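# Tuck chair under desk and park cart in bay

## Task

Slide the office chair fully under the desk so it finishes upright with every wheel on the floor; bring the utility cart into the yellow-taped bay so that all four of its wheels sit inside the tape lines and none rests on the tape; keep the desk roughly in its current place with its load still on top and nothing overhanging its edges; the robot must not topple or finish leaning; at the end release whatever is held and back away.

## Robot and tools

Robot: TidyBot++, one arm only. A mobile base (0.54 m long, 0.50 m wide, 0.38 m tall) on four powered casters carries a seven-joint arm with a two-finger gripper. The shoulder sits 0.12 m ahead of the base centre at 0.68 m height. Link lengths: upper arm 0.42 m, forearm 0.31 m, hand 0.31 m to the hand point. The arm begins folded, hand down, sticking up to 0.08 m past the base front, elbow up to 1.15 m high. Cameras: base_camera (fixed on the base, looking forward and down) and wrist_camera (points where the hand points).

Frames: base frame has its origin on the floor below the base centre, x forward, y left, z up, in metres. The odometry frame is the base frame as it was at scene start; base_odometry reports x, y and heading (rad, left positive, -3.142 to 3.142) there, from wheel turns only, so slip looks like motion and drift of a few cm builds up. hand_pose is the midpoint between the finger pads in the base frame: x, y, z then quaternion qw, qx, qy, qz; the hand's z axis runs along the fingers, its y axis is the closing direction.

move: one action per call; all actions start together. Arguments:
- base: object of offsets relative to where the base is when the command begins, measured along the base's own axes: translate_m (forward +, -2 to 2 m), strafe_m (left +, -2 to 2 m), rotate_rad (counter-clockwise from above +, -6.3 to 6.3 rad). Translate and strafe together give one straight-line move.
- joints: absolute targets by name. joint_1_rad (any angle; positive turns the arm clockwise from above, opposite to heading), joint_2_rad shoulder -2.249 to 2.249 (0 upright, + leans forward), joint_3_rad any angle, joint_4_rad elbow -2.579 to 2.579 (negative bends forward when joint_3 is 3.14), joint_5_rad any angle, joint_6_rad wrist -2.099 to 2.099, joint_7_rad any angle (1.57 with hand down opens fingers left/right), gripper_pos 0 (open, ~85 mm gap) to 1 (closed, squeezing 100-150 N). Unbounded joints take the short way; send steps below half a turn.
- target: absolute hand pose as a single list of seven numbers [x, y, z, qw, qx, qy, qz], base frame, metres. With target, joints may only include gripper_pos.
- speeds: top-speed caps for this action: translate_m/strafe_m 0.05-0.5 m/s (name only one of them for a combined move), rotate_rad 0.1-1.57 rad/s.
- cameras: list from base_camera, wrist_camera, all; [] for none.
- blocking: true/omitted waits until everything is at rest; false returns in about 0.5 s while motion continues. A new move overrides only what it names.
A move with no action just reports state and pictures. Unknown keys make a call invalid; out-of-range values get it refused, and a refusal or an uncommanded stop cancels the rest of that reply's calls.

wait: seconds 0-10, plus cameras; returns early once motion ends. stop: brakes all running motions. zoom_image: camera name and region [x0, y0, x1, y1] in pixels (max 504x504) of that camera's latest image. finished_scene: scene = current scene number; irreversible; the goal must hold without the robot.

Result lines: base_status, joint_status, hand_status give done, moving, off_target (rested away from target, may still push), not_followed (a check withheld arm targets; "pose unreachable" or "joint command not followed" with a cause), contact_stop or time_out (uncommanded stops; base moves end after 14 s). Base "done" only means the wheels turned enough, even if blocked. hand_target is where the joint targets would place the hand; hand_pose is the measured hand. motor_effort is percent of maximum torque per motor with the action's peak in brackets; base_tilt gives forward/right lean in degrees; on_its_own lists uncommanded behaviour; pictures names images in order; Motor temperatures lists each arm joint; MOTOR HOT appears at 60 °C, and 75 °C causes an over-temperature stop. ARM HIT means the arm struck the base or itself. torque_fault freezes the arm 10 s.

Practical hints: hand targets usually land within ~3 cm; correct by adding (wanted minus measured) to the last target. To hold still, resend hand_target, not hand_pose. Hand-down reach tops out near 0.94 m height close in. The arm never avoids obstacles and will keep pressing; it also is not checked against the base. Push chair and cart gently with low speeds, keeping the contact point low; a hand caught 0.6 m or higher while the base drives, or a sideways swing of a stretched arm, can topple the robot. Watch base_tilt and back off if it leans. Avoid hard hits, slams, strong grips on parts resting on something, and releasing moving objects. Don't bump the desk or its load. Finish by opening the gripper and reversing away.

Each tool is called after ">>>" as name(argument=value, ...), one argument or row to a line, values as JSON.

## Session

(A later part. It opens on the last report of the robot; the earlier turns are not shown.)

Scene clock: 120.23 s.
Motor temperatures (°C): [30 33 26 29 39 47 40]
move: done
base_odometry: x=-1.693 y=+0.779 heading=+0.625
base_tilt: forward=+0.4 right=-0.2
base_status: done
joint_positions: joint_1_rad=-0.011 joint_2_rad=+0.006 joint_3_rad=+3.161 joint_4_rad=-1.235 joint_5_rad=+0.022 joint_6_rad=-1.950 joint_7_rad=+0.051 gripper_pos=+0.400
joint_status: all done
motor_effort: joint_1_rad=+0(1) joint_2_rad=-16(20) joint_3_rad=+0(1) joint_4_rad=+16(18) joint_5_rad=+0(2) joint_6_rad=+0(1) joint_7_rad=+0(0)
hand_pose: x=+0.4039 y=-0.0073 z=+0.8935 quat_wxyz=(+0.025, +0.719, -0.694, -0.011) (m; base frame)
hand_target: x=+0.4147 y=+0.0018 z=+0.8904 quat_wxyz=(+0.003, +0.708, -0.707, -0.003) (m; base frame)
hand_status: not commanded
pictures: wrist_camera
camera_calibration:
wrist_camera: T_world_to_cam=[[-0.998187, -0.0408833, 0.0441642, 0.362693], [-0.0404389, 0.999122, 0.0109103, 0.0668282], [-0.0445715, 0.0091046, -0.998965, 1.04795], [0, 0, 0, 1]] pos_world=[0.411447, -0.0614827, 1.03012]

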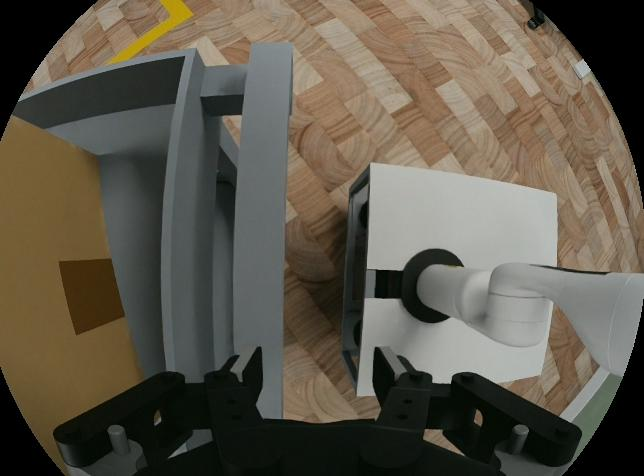

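>>> move(
  joints={"joint_6_rad":-1.84},
  cameras=["wrist_camera"],
)

>>> zoom_image(
  camera="wrist_camera",
  region=[180, 240, 460, 470],
)

Scene clock: 120.87 s.
Motor temperatures (°C): [30 33 26 29 39 47 40]
move: done
base_odometry: x=-1.693 y=+0.779 heading=+0.625
base_tilt: forward=+0.4 right=-0.2
base_status: not commanded
joint_positions: joint_1_rad=-0.011 joint_2_rad=+0.006 joint_3_rad=+3.161 joint_4_rad=-1.235 joint_5_rad=+0.022 joint_6_rad=-1.885 joint_7_rad=+0.051 gripper_pos=+0.400
joint_status: all done
motor_effort: joint_1_rad=+0(1) joint_2_rad=-16(17) joint_3_rad=+0(1) joint_4_rad=+16(17) joint_5_rad=+0(1) joint_6_rad=+0(2) joint_7_rad=+0(0)
hand_pose: x=+0.4241 y=-0.0076 z=+0.8932 quat_wxyz=(+0.002, +0.720, -0.694, +0.013) (m; base frame)
hand_target: x=+0.4333 y=+0.0018 z=+0.8908 quat_wxyz=(-0.018, +0.707, -0.706, +0.018) (m; base frame)
hand_status: not commanded
pictures: wrist_camera
camera_calibration:
wrist_camera: T_world_to_cam=[[-0.99889, -0.0422505, -0.0208407, 0.441183], [-0.0424095, 0.999074, 0.00724679, 0.0720635], [0.0205152, 0.00812258, -0.999757, 1.02167], [0, 0, 0, 1]] pos_world=[0.422789, -0.0616551, 1.03009]

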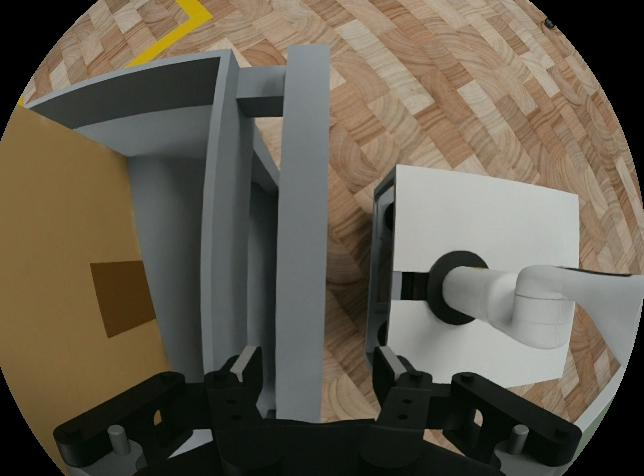

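Scaled by 1.800.

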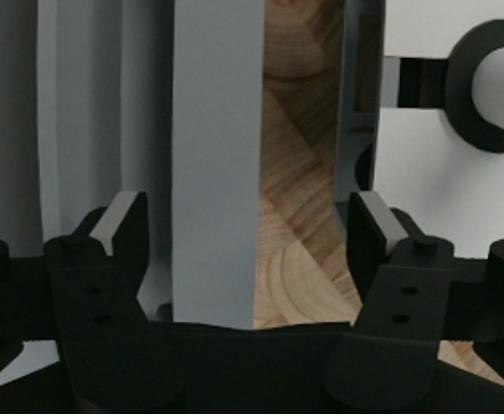

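>>> move(
  joints={"joint_2_rad":-0.03,"joint_4_rad":-1.417,"joint_6_rad":-1.705},
  cameras=["wrist_camera"],
)

>>> move(
  joints={"gripper_pos":0.9},
  cameras=["wrist_camera"],
)

Scene clock: 122.13 s.
Motor temperatures (°C): [30 33 26 29 39 47 40]
move: done
base_odometry: x=-1.693 y=+0.779 heading=+0.625
base_tilt: forward=+0.4 right=-0.2
base_status: not commanded
joint_positions: joint_1_rad=-0.011 joint_2_rad=-0.013 joint_3_rad=+3.161 joint_4_rad=-1.399 joint_5_rad=+0.022 joint_6_rad=-1.765 joint_7_rad=+0.051 gripper_pos=+0.400
joint_status: all done
motor_effort: joint_1_rad=+0(1) joint_2_rad=-16(17) joint_3_rad=+0(0) joint_4_rad=+17(18) joint_5_rad=-1(1) joint_6_rad=-1(1) joint_7_rad=+0(0)
hand_pose: x=+0.4199 y=-0.0078 z=+0.8493 quat_wxyz=(+0.011, +0.721, -0.693, +0.004) (m; base frame)
hand_target: x=+0.4309 y=+0.0018 z=+0.8489 quat_wxyz=(-0.018, +0.707, -0.706, +0.018) (m; base frame)
hand_status: not commanded
pictures: wrist_camera
camera_calibration:
wrist_camera: T_world_to_cam=[[-0.998991, -0.0447856, 0.00325404, 0.415638], [-0.0447577, 0.998964, 0.00817471, 0.0726465], [-0.00361678, 0.00802082, -0.999961, 0.988187], [0, 0, 0, 1]] pos_world=[0.422045, -0.0618827, 0.986202]

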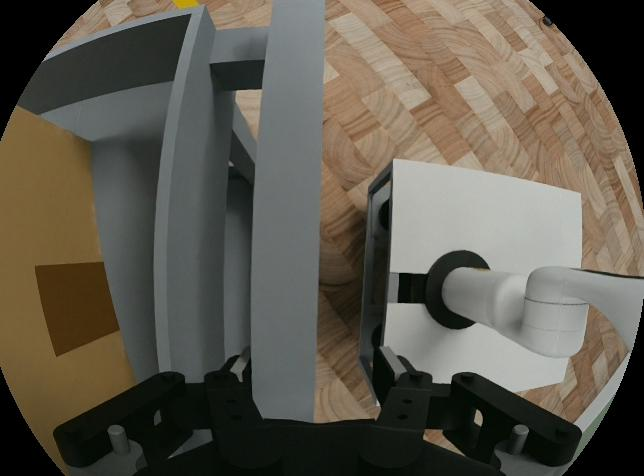

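Scene clock: 122.97 s.
Motor temperatures (°C): [30 33 26 29 39 47 40]
move: off_target
base_odometry: x=-1.693 y=+0.779 heading=+0.625
base_tilt: forward=+0.4 right=-0.2
base_status: not commanded
joint_positions: joint_1_rad=-0.010 joint_2_rad=-0.016 joint_3_rad=+3.158 joint_4_rad=-1.395 joint_5_rad=+0.022 joint_6_rad=-1.724 joint_7_rad=+0.043 gripper_pos=+0.741
joint_status: gripper_pos off_target (ended at +0.741, target +0.900)
motor_effort: joint_1_rad=+0(2) joint_2_rad=-17(17) joint_3_rad=-1(1) joint_4_rad=+13(16) joint_5_rad=-1(2) joint_6_rad=+1(6) joint_7_rad=+1(2)
hand_pose: x=+0.4329 y=-0.0077 z=+0.8514 quat_wxyz=(-0.005, +0.718, -0.695, +0.021) (m; base frame)
hand_target: x=+0.4309 y=+0.0018 z=+0.8489 quat_wxyz=(-0.018, +0.707, -0.706, +0.018) (m; base frame)
hand_status: not commanded
pictures: wrist_camera
camera_calibration:
wrist_camera: T_world_to_cam=[[-0.998334, -0.038301, -0.0431426, 0.467875], [-0.0385889, 0.999238, 0.00586156, 0.0723563], [0.0428853, 0.00751663, -0.999052, 0.96941], [0, 0, 0, 1]] pos_world=[0.428315, -0.0616678, 0.988252]

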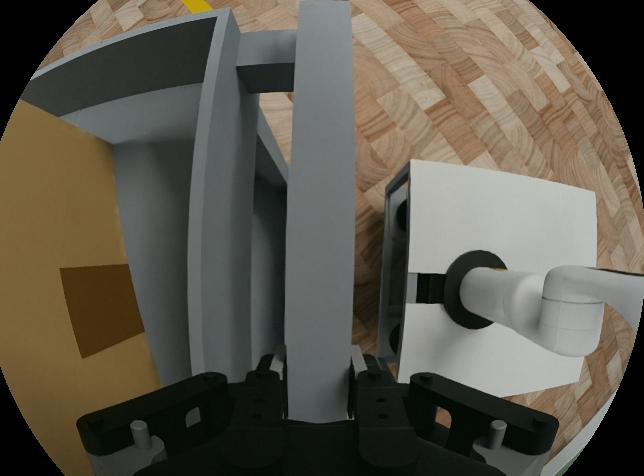

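>>> move(
  base={"rotate_rad":-0.91},
  speeds={"rotate_rad":0.2},
)

Scene clock: 128.43 s.
Motor temperatures (°C): [30 33 26 29 39 47 40]
move: done
base_odometry: x=-1.692 y=+0.779 heading=-0.284
base_tilt: forward=+0.4 right=-0.2
base_status: done
joint_positions: joint_1_rad=-0.008 joint_2_rad=-0.023 joint_3_rad=+3.124 joint_4_rad=-1.402 joint_5_rad=+0.002 joint_6_rad=-1.724 joint_7_rad=+0.042 gripper_pos=+0.742
joint_status: not commanded
motor_effort: joint_1_rad=+0(14) joint_2_rad=-18(19) joint_3_rad=+0(14) joint_4_rad=+17(18) joint_5_rad=-1(10) joint_6_rad=+2(6) joint_7_rad=-1(12)
hand_pose: x=+0.4295 y=+0.0089 z=+0.8514 quat_wxyz=(-0.013, +0.730, -0.683, +0.014) (m; base frame)
hand_target: x=+0.4309 y=+0.0018 z=+0.8489 quat_wxyz=(-0.018, +0.707, -0.706, +0.018) (m; base frame)
hand_status: not commanded
pictures: base_camera, wrist_camera
camera_calibration:
wrist_camera: T_world_to_cam=[[-0.996336, -0.0728696, -0.0447743, 0.465939], [-0.0740602, 0.996927, 0.0255315, 0.05423], [0.0427762, 0.028754, -0.998671, 0.968966], [0, 0, 0, 1]] pos_world=[0.4268, -0.0479721, 0.987156]

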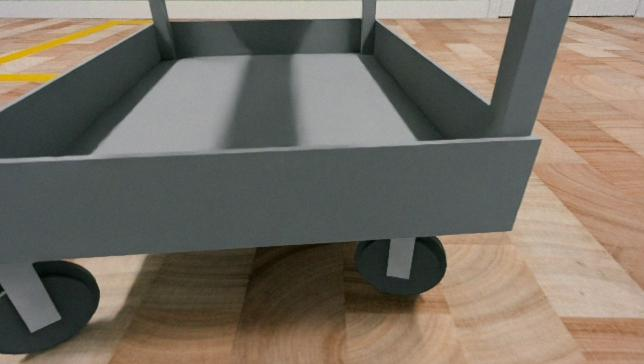

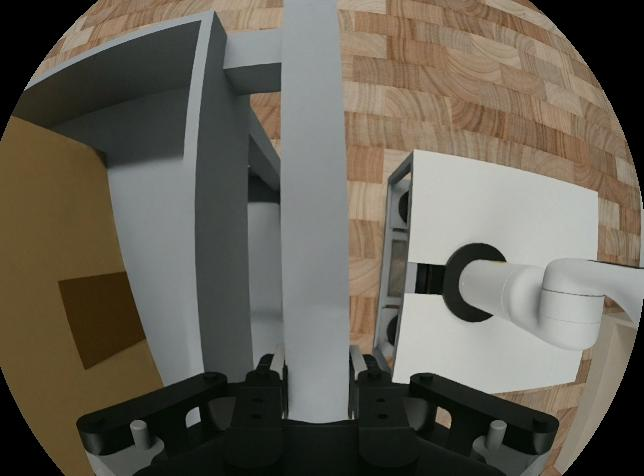

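>>> move(
  base={"strafe_m":0.708,"translate_m":1.0},
  speeds={"translate_m":0.2},
)

>>> move(
  base={"rotate_rad":-0.2},
  speeds={"rotate_rad":0.2},
)

Scene clock: 135.43 s.
Motor temperatures (°C): [30 33 26 29 39 47 40]
move: done
base_odometry: x=-0.534 y=+1.178 heading=-0.285
base_tilt: forward=+0.4 right=-0.2
base_status: done
joint_positions: joint_1_rad=+0.020 joint_2_rad=-0.030 joint_3_rad=+3.171 joint_4_rad=-1.409 joint_5_rad=+0.006 joint_6_rad=-1.738 joint_7_rad=-0.016 gripper_pos=+0.742
joint_status: not commanded
motor_effort: joint_1_rad=-2(12) joint_2_rad=-17(20) joint_3_rad=-2(13) joint_4_rad=+15(24) joint_5_rad=-3(12) joint_6_rad=+1(13) joint_7_rad=+3(11)
hand_pose: x=+0.4226 y=-0.0157 z=+0.8512 quat_wxyz=(-0.007, +0.683, -0.730, +0.011) (m; base frame)
hand_target: x=+0.4309 y=+0.0018 z=+0.8489 quat_wxyz=(-0.018, +0.707, -0.706, +0.018) (m; base frame)
hand_status: not commanded
pictures: base_camera, wrist_camera
camera_calibration:
wrist_camera: T_world_to_cam=[[-0.99763, 0.0613443, -0.0311756, 0.448347], [0.0605818, 0.997854, 0.0248408, 0.0219305], [0.0326326, 0.0228932, -0.999205, 0.974392], [0, 0, 0, 1]] pos_world=[0.414159, -0.0716939, 0.98705]

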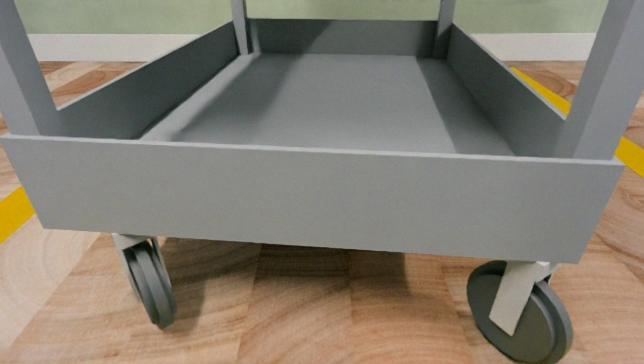

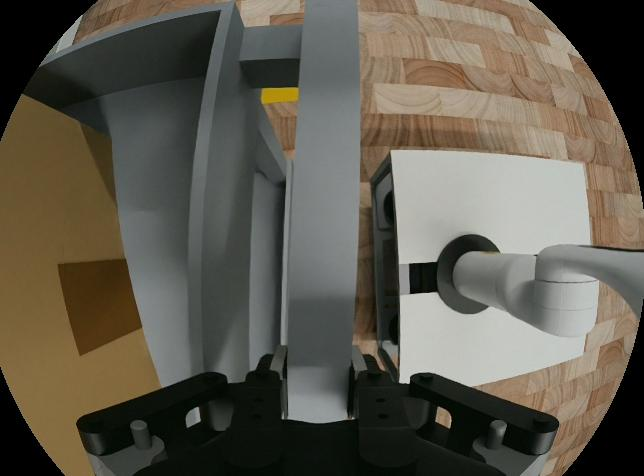

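Scene clock: 136.90 s.
Motor temperatures (°C): [30 33 26 29 39 47 40]
move: done
base_odometry: x=-0.534 y=+1.178 heading=-0.484
base_tilt: forward=+0.4 right=-0.2
base_status: done
joint_positions: joint_1_rad=-0.036 joint_2_rad=-0.030 joint_3_rad=+3.108 joint_4_rad=-1.409 joint_5_rad=+0.006 joint_6_rad=-1.738 joint_7_rad=+0.011 gripper_pos=+0.742
joint_status: not commanded
motor_effort: joint_1_rad=+8(10) joint_2_rad=-15(18) joint_3_rad=+8(10) joint_4_rad=+15(17) joint_5_rad=+6(8) joint_6_rad=+1(5) joint_7_rad=-7(9)
hand_pose: x=+0.4215 y=+0.0210 z=+0.8512 quat_wxyz=(-0.007, +0.735, -0.678, +0.011) (m; base frame)
hand_target: x=+0.4309 y=+0.0018 z=+0.8489 quat_wxyz=(-0.018, +0.707, -0.706, +0.018) (m; base frame)
hand_status: not commanded
pictures: base_camera, wrist_camera
camera_calibration:
wrist_camera: T_world_to_cam=[[-0.995824, -0.0857392, -0.0313682, 0.447536], [-0.0864592, 0.996004, 0.0223611, 0.0494393], [0.0293257, 0.0249798, -0.999258, 0.975029], [0, 0, 0, 1]] pos_world=[0.421348, -0.0352263, 0.987238]

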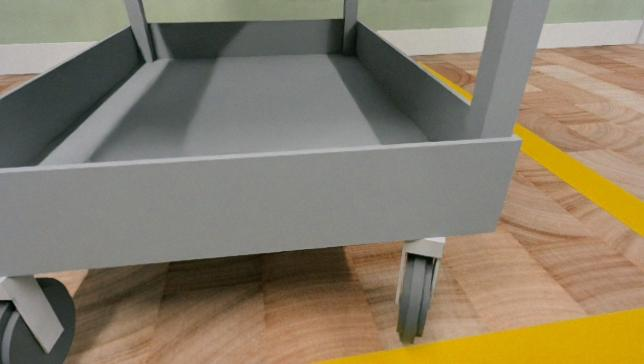

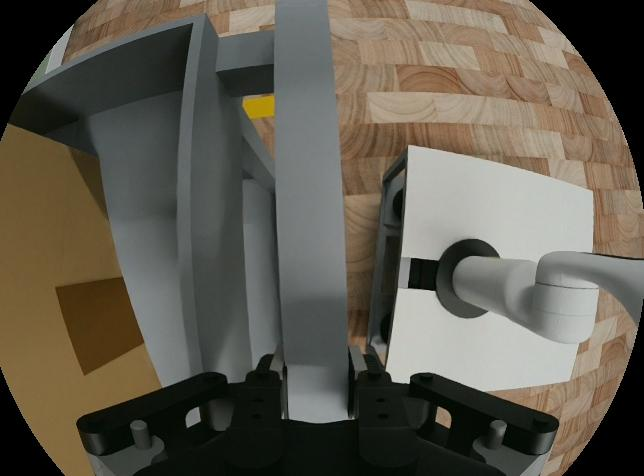

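>>> move(
  base={"strafe_m":-0.09,"translate_m":0.23},
  speeds={"translate_m":0.15},
)

>>> move(
  joints={"gripper_pos":0.4},
  cameras=["wrist_camera"],
)

Scene clock: 139.53 s.
Motor temperatures (°C): [30 33 26 29 39 47 40]
move: done
base_odometry: x=-0.372 y=+0.991 heading=-0.484
base_tilt: forward=+0.4 right=-0.2
base_status: done
joint_positions: joint_1_rad=-0.029 joint_2_rad=-0.033 joint_3_rad=+3.105 joint_4_rad=-1.412 joint_5_rad=+0.005 joint_6_rad=-1.739 joint_7_rad=+0.021 gripper_pos=+0.742
joint_status: not commanded
motor_effort: joint_1_rad=+5(11) joint_2_rad=-16(19) joint_3_rad=+6(11) joint_4_rad=+16(22) joint_5_rad=+5(8) joint_6_rad=+2(11) joint_7_rad=-4(10)
hand_pose: x=+0.4198 y=+0.0197 z=+0.8512 quat_wxyz=(-0.006, +0.737, -0.676, +0.011) (m; base frame)
hand_target: x=+0.4309 y=+0.0018 z=+0.8489 quat_wxyz=(-0.018, +0.707, -0.706, +0.018) (m; base frame)
hand_status: not commanded
pictures: base_camera, wrist_camera
camera_calibration:
wrist_camera: T_world_to_cam=[[-0.995372, -0.091339, -0.0298618, 0.44437], [-0.0920189, 0.995509, 0.0222466, 0.0530528], [0.0276957, 0.0248915, -0.999306, 0.97581], [0, 0, 0, 1]] pos_world=[0.42017, -0.0365155, 0.987223]

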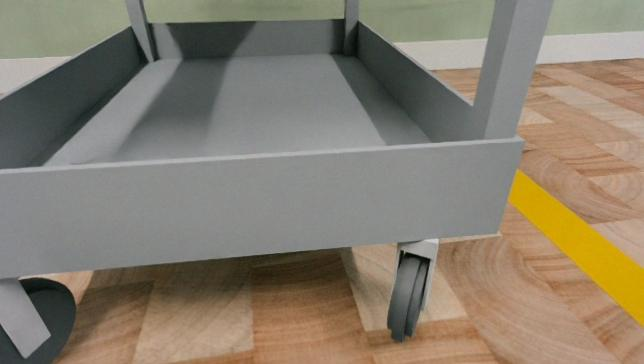

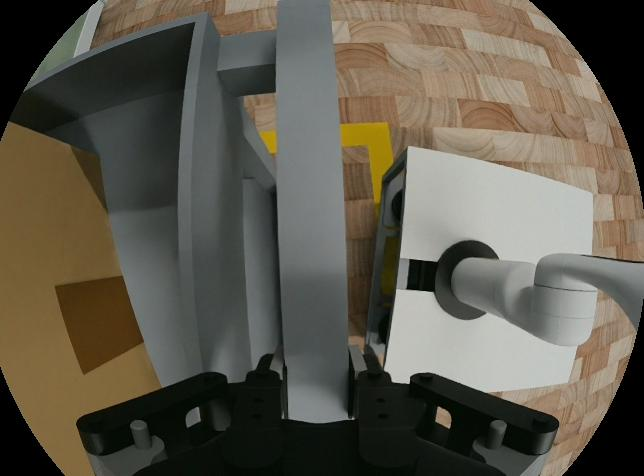

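Scene clock: 140.37 s.
Motor temperatures (°C): [30 33 26 29 39 47 40]
move: done
base_odometry: x=-0.372 y=+0.992 heading=-0.484
base_tilt: forward=+0.4 right=-0.2
base_status: not commanded
joint_positions: joint_1_rad=-0.004 joint_2_rad=-0.033 joint_3_rad=+3.128 joint_4_rad=-1.412 joint_5_rad=+0.005 joint_6_rad=-1.739 joint_7_rad=+0.019 gripper_pos=+0.400
joint_status: all done
motor_effort: joint_1_rad=+0(5) joint_2_rad=-16(20) joint_3_rad=+0(5) joint_4_rad=+17(20) joint_5_rad=-1(5) joint_6_rad=+0(2) joint_7_rad=+0(4)
hand_pose: x=+0.4207 y=+0.0051 z=+0.8509 quat_wxyz=(-0.006, +0.719, -0.694, +0.010) (m; base frame)
hand_target: x=+0.4309 y=+0.0018 z=+0.8489 quat_wxyz=(-0.018, +0.707, -0.706, +0.018) (m; base frame)
hand_status: not commanded
pictures: wrist_camera
camera_calibration:
wrist_camera: T_world_to_cam=[[-0.998742, -0.0407998, -0.029158, 0.444417], [-0.0414794, 0.998872, 0.0230952, 0.0456713], [0.0281829, 0.0242756, -0.999308, 0.975692], [0, 0, 0, 1]] pos_world=[0.418254, -0.0511732, 0.98692]

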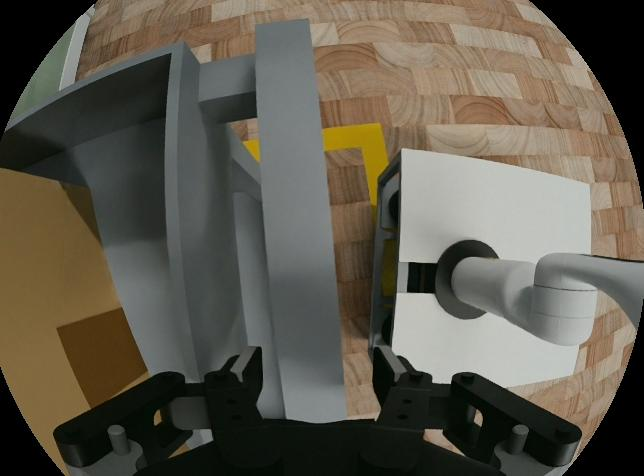

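>>> move(
  joints={"joint_2_rad":0.0,"joint_4_rad":-1.25,"joint_6_rad":-1.85},
  cameras=[],
)

>>> move(
  joints={"joint_2_rad":0.01,"joint_4_rad":-1.1,"joint_6_rad":-2.0},
  cameras=[],
)

>>> move(
  base={"translate_m":-0.6},
)

Scene clock: 141.57 s.
Motor temperatures (°C): [30 33 26 29 39 47 40]
move: done
base_odometry: x=-0.372 y=+0.992 heading=-0.484
base_tilt: forward=+0.4 right=-0.2
base_status: not commanded
joint_positions: joint_1_rad=-0.004 joint_2_rad=-0.021 joint_3_rad=+3.128 joint_4_rad=-1.261 joint_5_rad=+0.005 joint_6_rad=-1.793 joint_7_rad=+0.019 gripper_pos=+0.400
joint_status: all done
motor_effort: joint_1_rad=+0(0) joint_2_rad=-16(16) joint_3_rad=+0(1) joint_4_rad=+17(20) joint_5_rad=-1(1) joint_6_rad=+1(5) joint_7_rad=+0(0)
hand_pose: x=+0.4410 y=+0.0055 z=+0.8952 quat_wxyz=(-0.036, +0.718, -0.694, +0.040) (m; base frame)
hand_target: x=+0.4303 y=+0.0018 z=+0.8907 quat_wxyz=(-0.015, +0.708, -0.706, +0.015) (m; base frame)
hand_status: not commanded
pictures: none
No camera images: "cameras" was empty.

Scene clock: 142.63 s.
Motor temperatures (°C): [30 33 26 29 39 47 40]
move: done
base_odometry: x=-0.372 y=+0.992 heading=-0.484
base_tilt: forward=+0.4 right=-0.2
base_status: not commanded
joint_positions: joint_1_rad=-0.004 joint_2_rad=-0.009 joint_3_rad=+3.128 joint_4_rad=-1.112 joint_5_rad=+0.005 joint_6_rad=-1.938 joint_7_rad=+0.019 gripper_pos=+0.400
joint_status: all done
motor_effort: joint_1_rad=+0(0) joint_2_rad=-15(17) joint_3_rad=+0(0) joint_4_rad=+16(18) joint_5_rad=-1(2) joint_6_rad=+1(2) joint_7_rad=+0(0)
hand_pose: x=+0.4271 y=+0.0053 z=+0.9346 quat_wxyz=(-0.034, +0.718, -0.694, +0.037) (m; base frame)
hand_target: x=+0.4146 y=+0.0018 z=+0.9312 quat_wxyz=(-0.011, +0.708, -0.706, +0.011) (m; base frame)
hand_status: not commanded
pictures: none
No camera images: "cameras" was empty.

Scene clock: 145.07 s.
Motor temperatures (°C): [30 33 26 29 39 47 40]
move: done
base_odometry: x=-0.903 y=+1.271 heading=-0.484
base_tilt: forward=+0.4 right=-0.2
base_status: done
joint_positions: joint_1_rad=-0.004 joint_2_rad=+0.000 joint_3_rad=+3.128 joint_4_rad=-1.111 joint_5_rad=+0.005 joint_6_rad=-1.948 joint_7_rad=+0.019 gripper_pos=+0.400
joint_status: not commanded
motor_effort: joint_1_rad=+0(1) joint_2_rad=-15(19) joint_3_rad=+0(1) joint_4_rad=+16(17) joint_5_rad=-1(2) joint_6_rad=+1(2) joint_7_rad=+0(1)
hand_pose: x=+0.4262 y=+0.0052 z=+0.9319 quat_wxyz=(-0.028, +0.718, -0.694, +0.031) (m; base frame)
hand_target: x=+0.4146 y=+0.0018 z=+0.9312 quat_wxyz=(-0.011, +0.708, -0.706, +0.011) (m; base frame)
hand_status: not commanded
pictures: base_camera, wrist_camera
camera_calibration:
wrist_camera: T_world_to_cam=[[-0.995213, -0.0396019, -0.0893432, 0.506903], [-0.0417633, 0.998875, 0.0224526, 0.0446506], [0.0883536, 0.0260764, -0.995748, 1.02752], [0, 0, 0, 1]] pos_world=[0.415556, -0.0513201, 1.06744]

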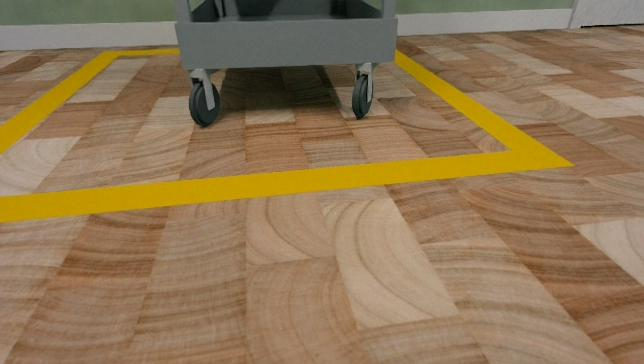

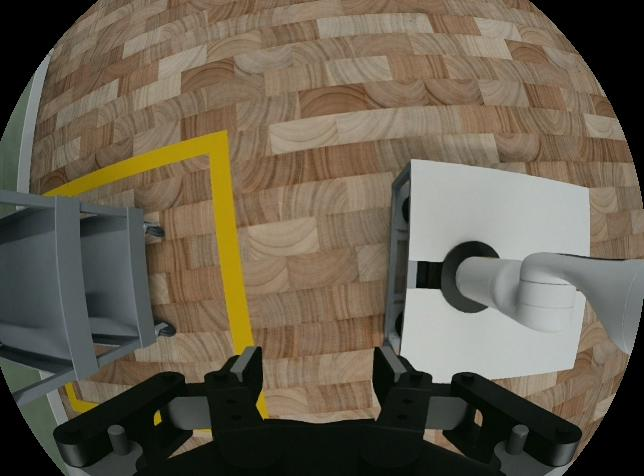

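>>> zoom_image(
  camera="base_camera",
  region=[100, 20, 440, 140],
)

Scaled by 1.482.

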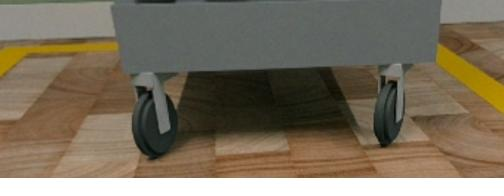

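>>> move(
  base={"strafe_m":-1.1},
  cameras=[],
)

>>> move(
  base={"rotate_rad":0.7},
)

Scene clock: 148.53 s.
Motor temperatures (°C): [30 33 26 29 39 47 40]
move: done
base_odometry: x=-1.415 y=+0.297 heading=-0.484
base_tilt: forward=+0.4 right=-0.2
base_status: done
joint_positions: joint_1_rad=-0.003 joint_2_rad=+0.000 joint_3_rad=+3.129 joint_4_rad=-1.111 joint_5_rad=+0.005 joint_6_rad=-1.948 joint_7_rad=+0.019 gripper_pos=+0.400
joint_status: not commanded
motor_effort: joint_1_rad=+0(3) joint_2_rad=-15(16) joint_3_rad=+0(3) joint_4_rad=+16(17) joint_5_rad=+0(2) joint_6_rad=+0(1) joint_7_rad=+0(0)
hand_pose: x=+0.4262 y=+0.0046 z=+0.9320 quat_wxyz=(-0.028, +0.718, -0.695, +0.031) (m; base frame)
hand_target: x=+0.4146 y=+0.0018 z=+0.9312 quat_wxyz=(-0.011, +0.708, -0.706, +0.011) (m; base frame)
hand_status: not commanded
pictures: none
No camera images: "cameras" was empty.

Scene clock: 150.20 s.
Motor temperatures (°C): [30 33 26 29 39 47 40]
move: done
base_odometry: x=-1.415 y=+0.297 heading=+0.215
base_tilt: forward=+0.4 right=-0.2
base_status: done
joint_positions: joint_1_rad=-0.004 joint_2_rad=+0.000 joint_3_rad=+3.129 joint_4_rad=-1.111 joint_5_rad=+0.005 joint_6_rad=-1.948 joint_7_rad=+0.019 gripper_pos=+0.400
joint_status: not commanded
motor_effort: joint_1_rad=+0(2) joint_2_rad=-15(17) joint_3_rad=+0(2) joint_4_rad=+16(17) joint_5_rad=-1(2) joint_6_rad=+1(1) joint_7_rad=+0(0)
hand_pose: x=+0.4263 y=+0.0048 z=+0.9319 quat_wxyz=(-0.028, +0.718, -0.695, +0.031) (m; base frame)
hand_target: x=+0.4146 y=+0.0018 z=+0.9312 quat_wxyz=(-0.011, +0.708, -0.706, +0.011) (m; base frame)
hand_status: not commanded
pictures: base_camera, wrist_camera
camera_calibration:
wrist_camera: T_world_to_cam=[[-0.995279, -0.0382565, -0.089197, 0.506837], [-0.0404096, 0.998931, 0.0224588, 0.044486], [0.0882424, 0.0259572, -0.995761, 1.02754], [0, 0, 0, 1]] pos_world=[0.415569, -0.0517208, 1.0674]

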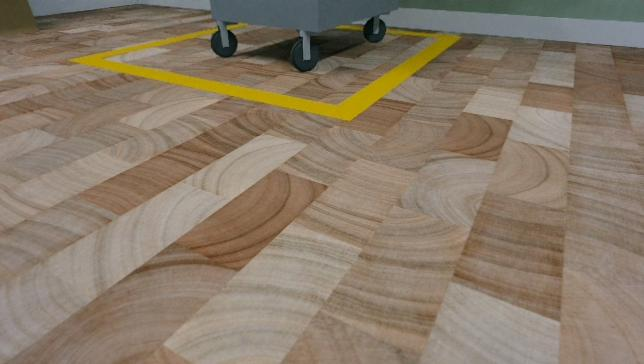

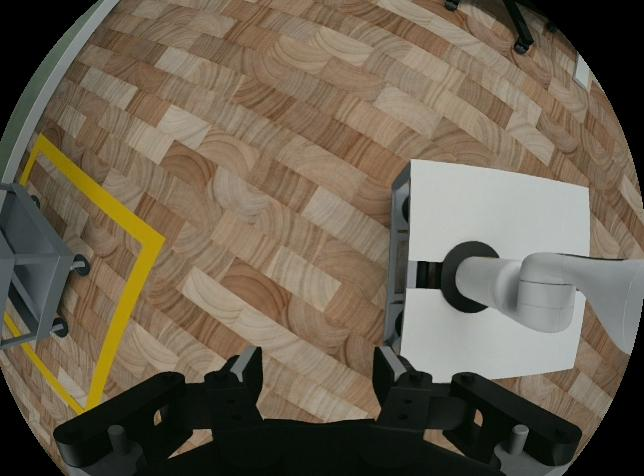

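>>> zoom_image(
  camera="base_camera",
  region=[180, 0, 480, 120],
)

Scaled by 1.680.

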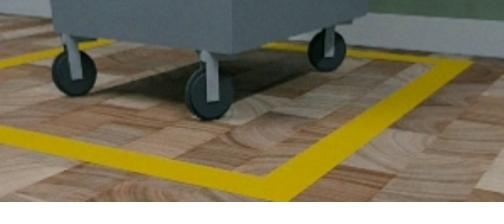

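>>> finished_scene(
  scene=2,
)

The scene is finished: the task was done.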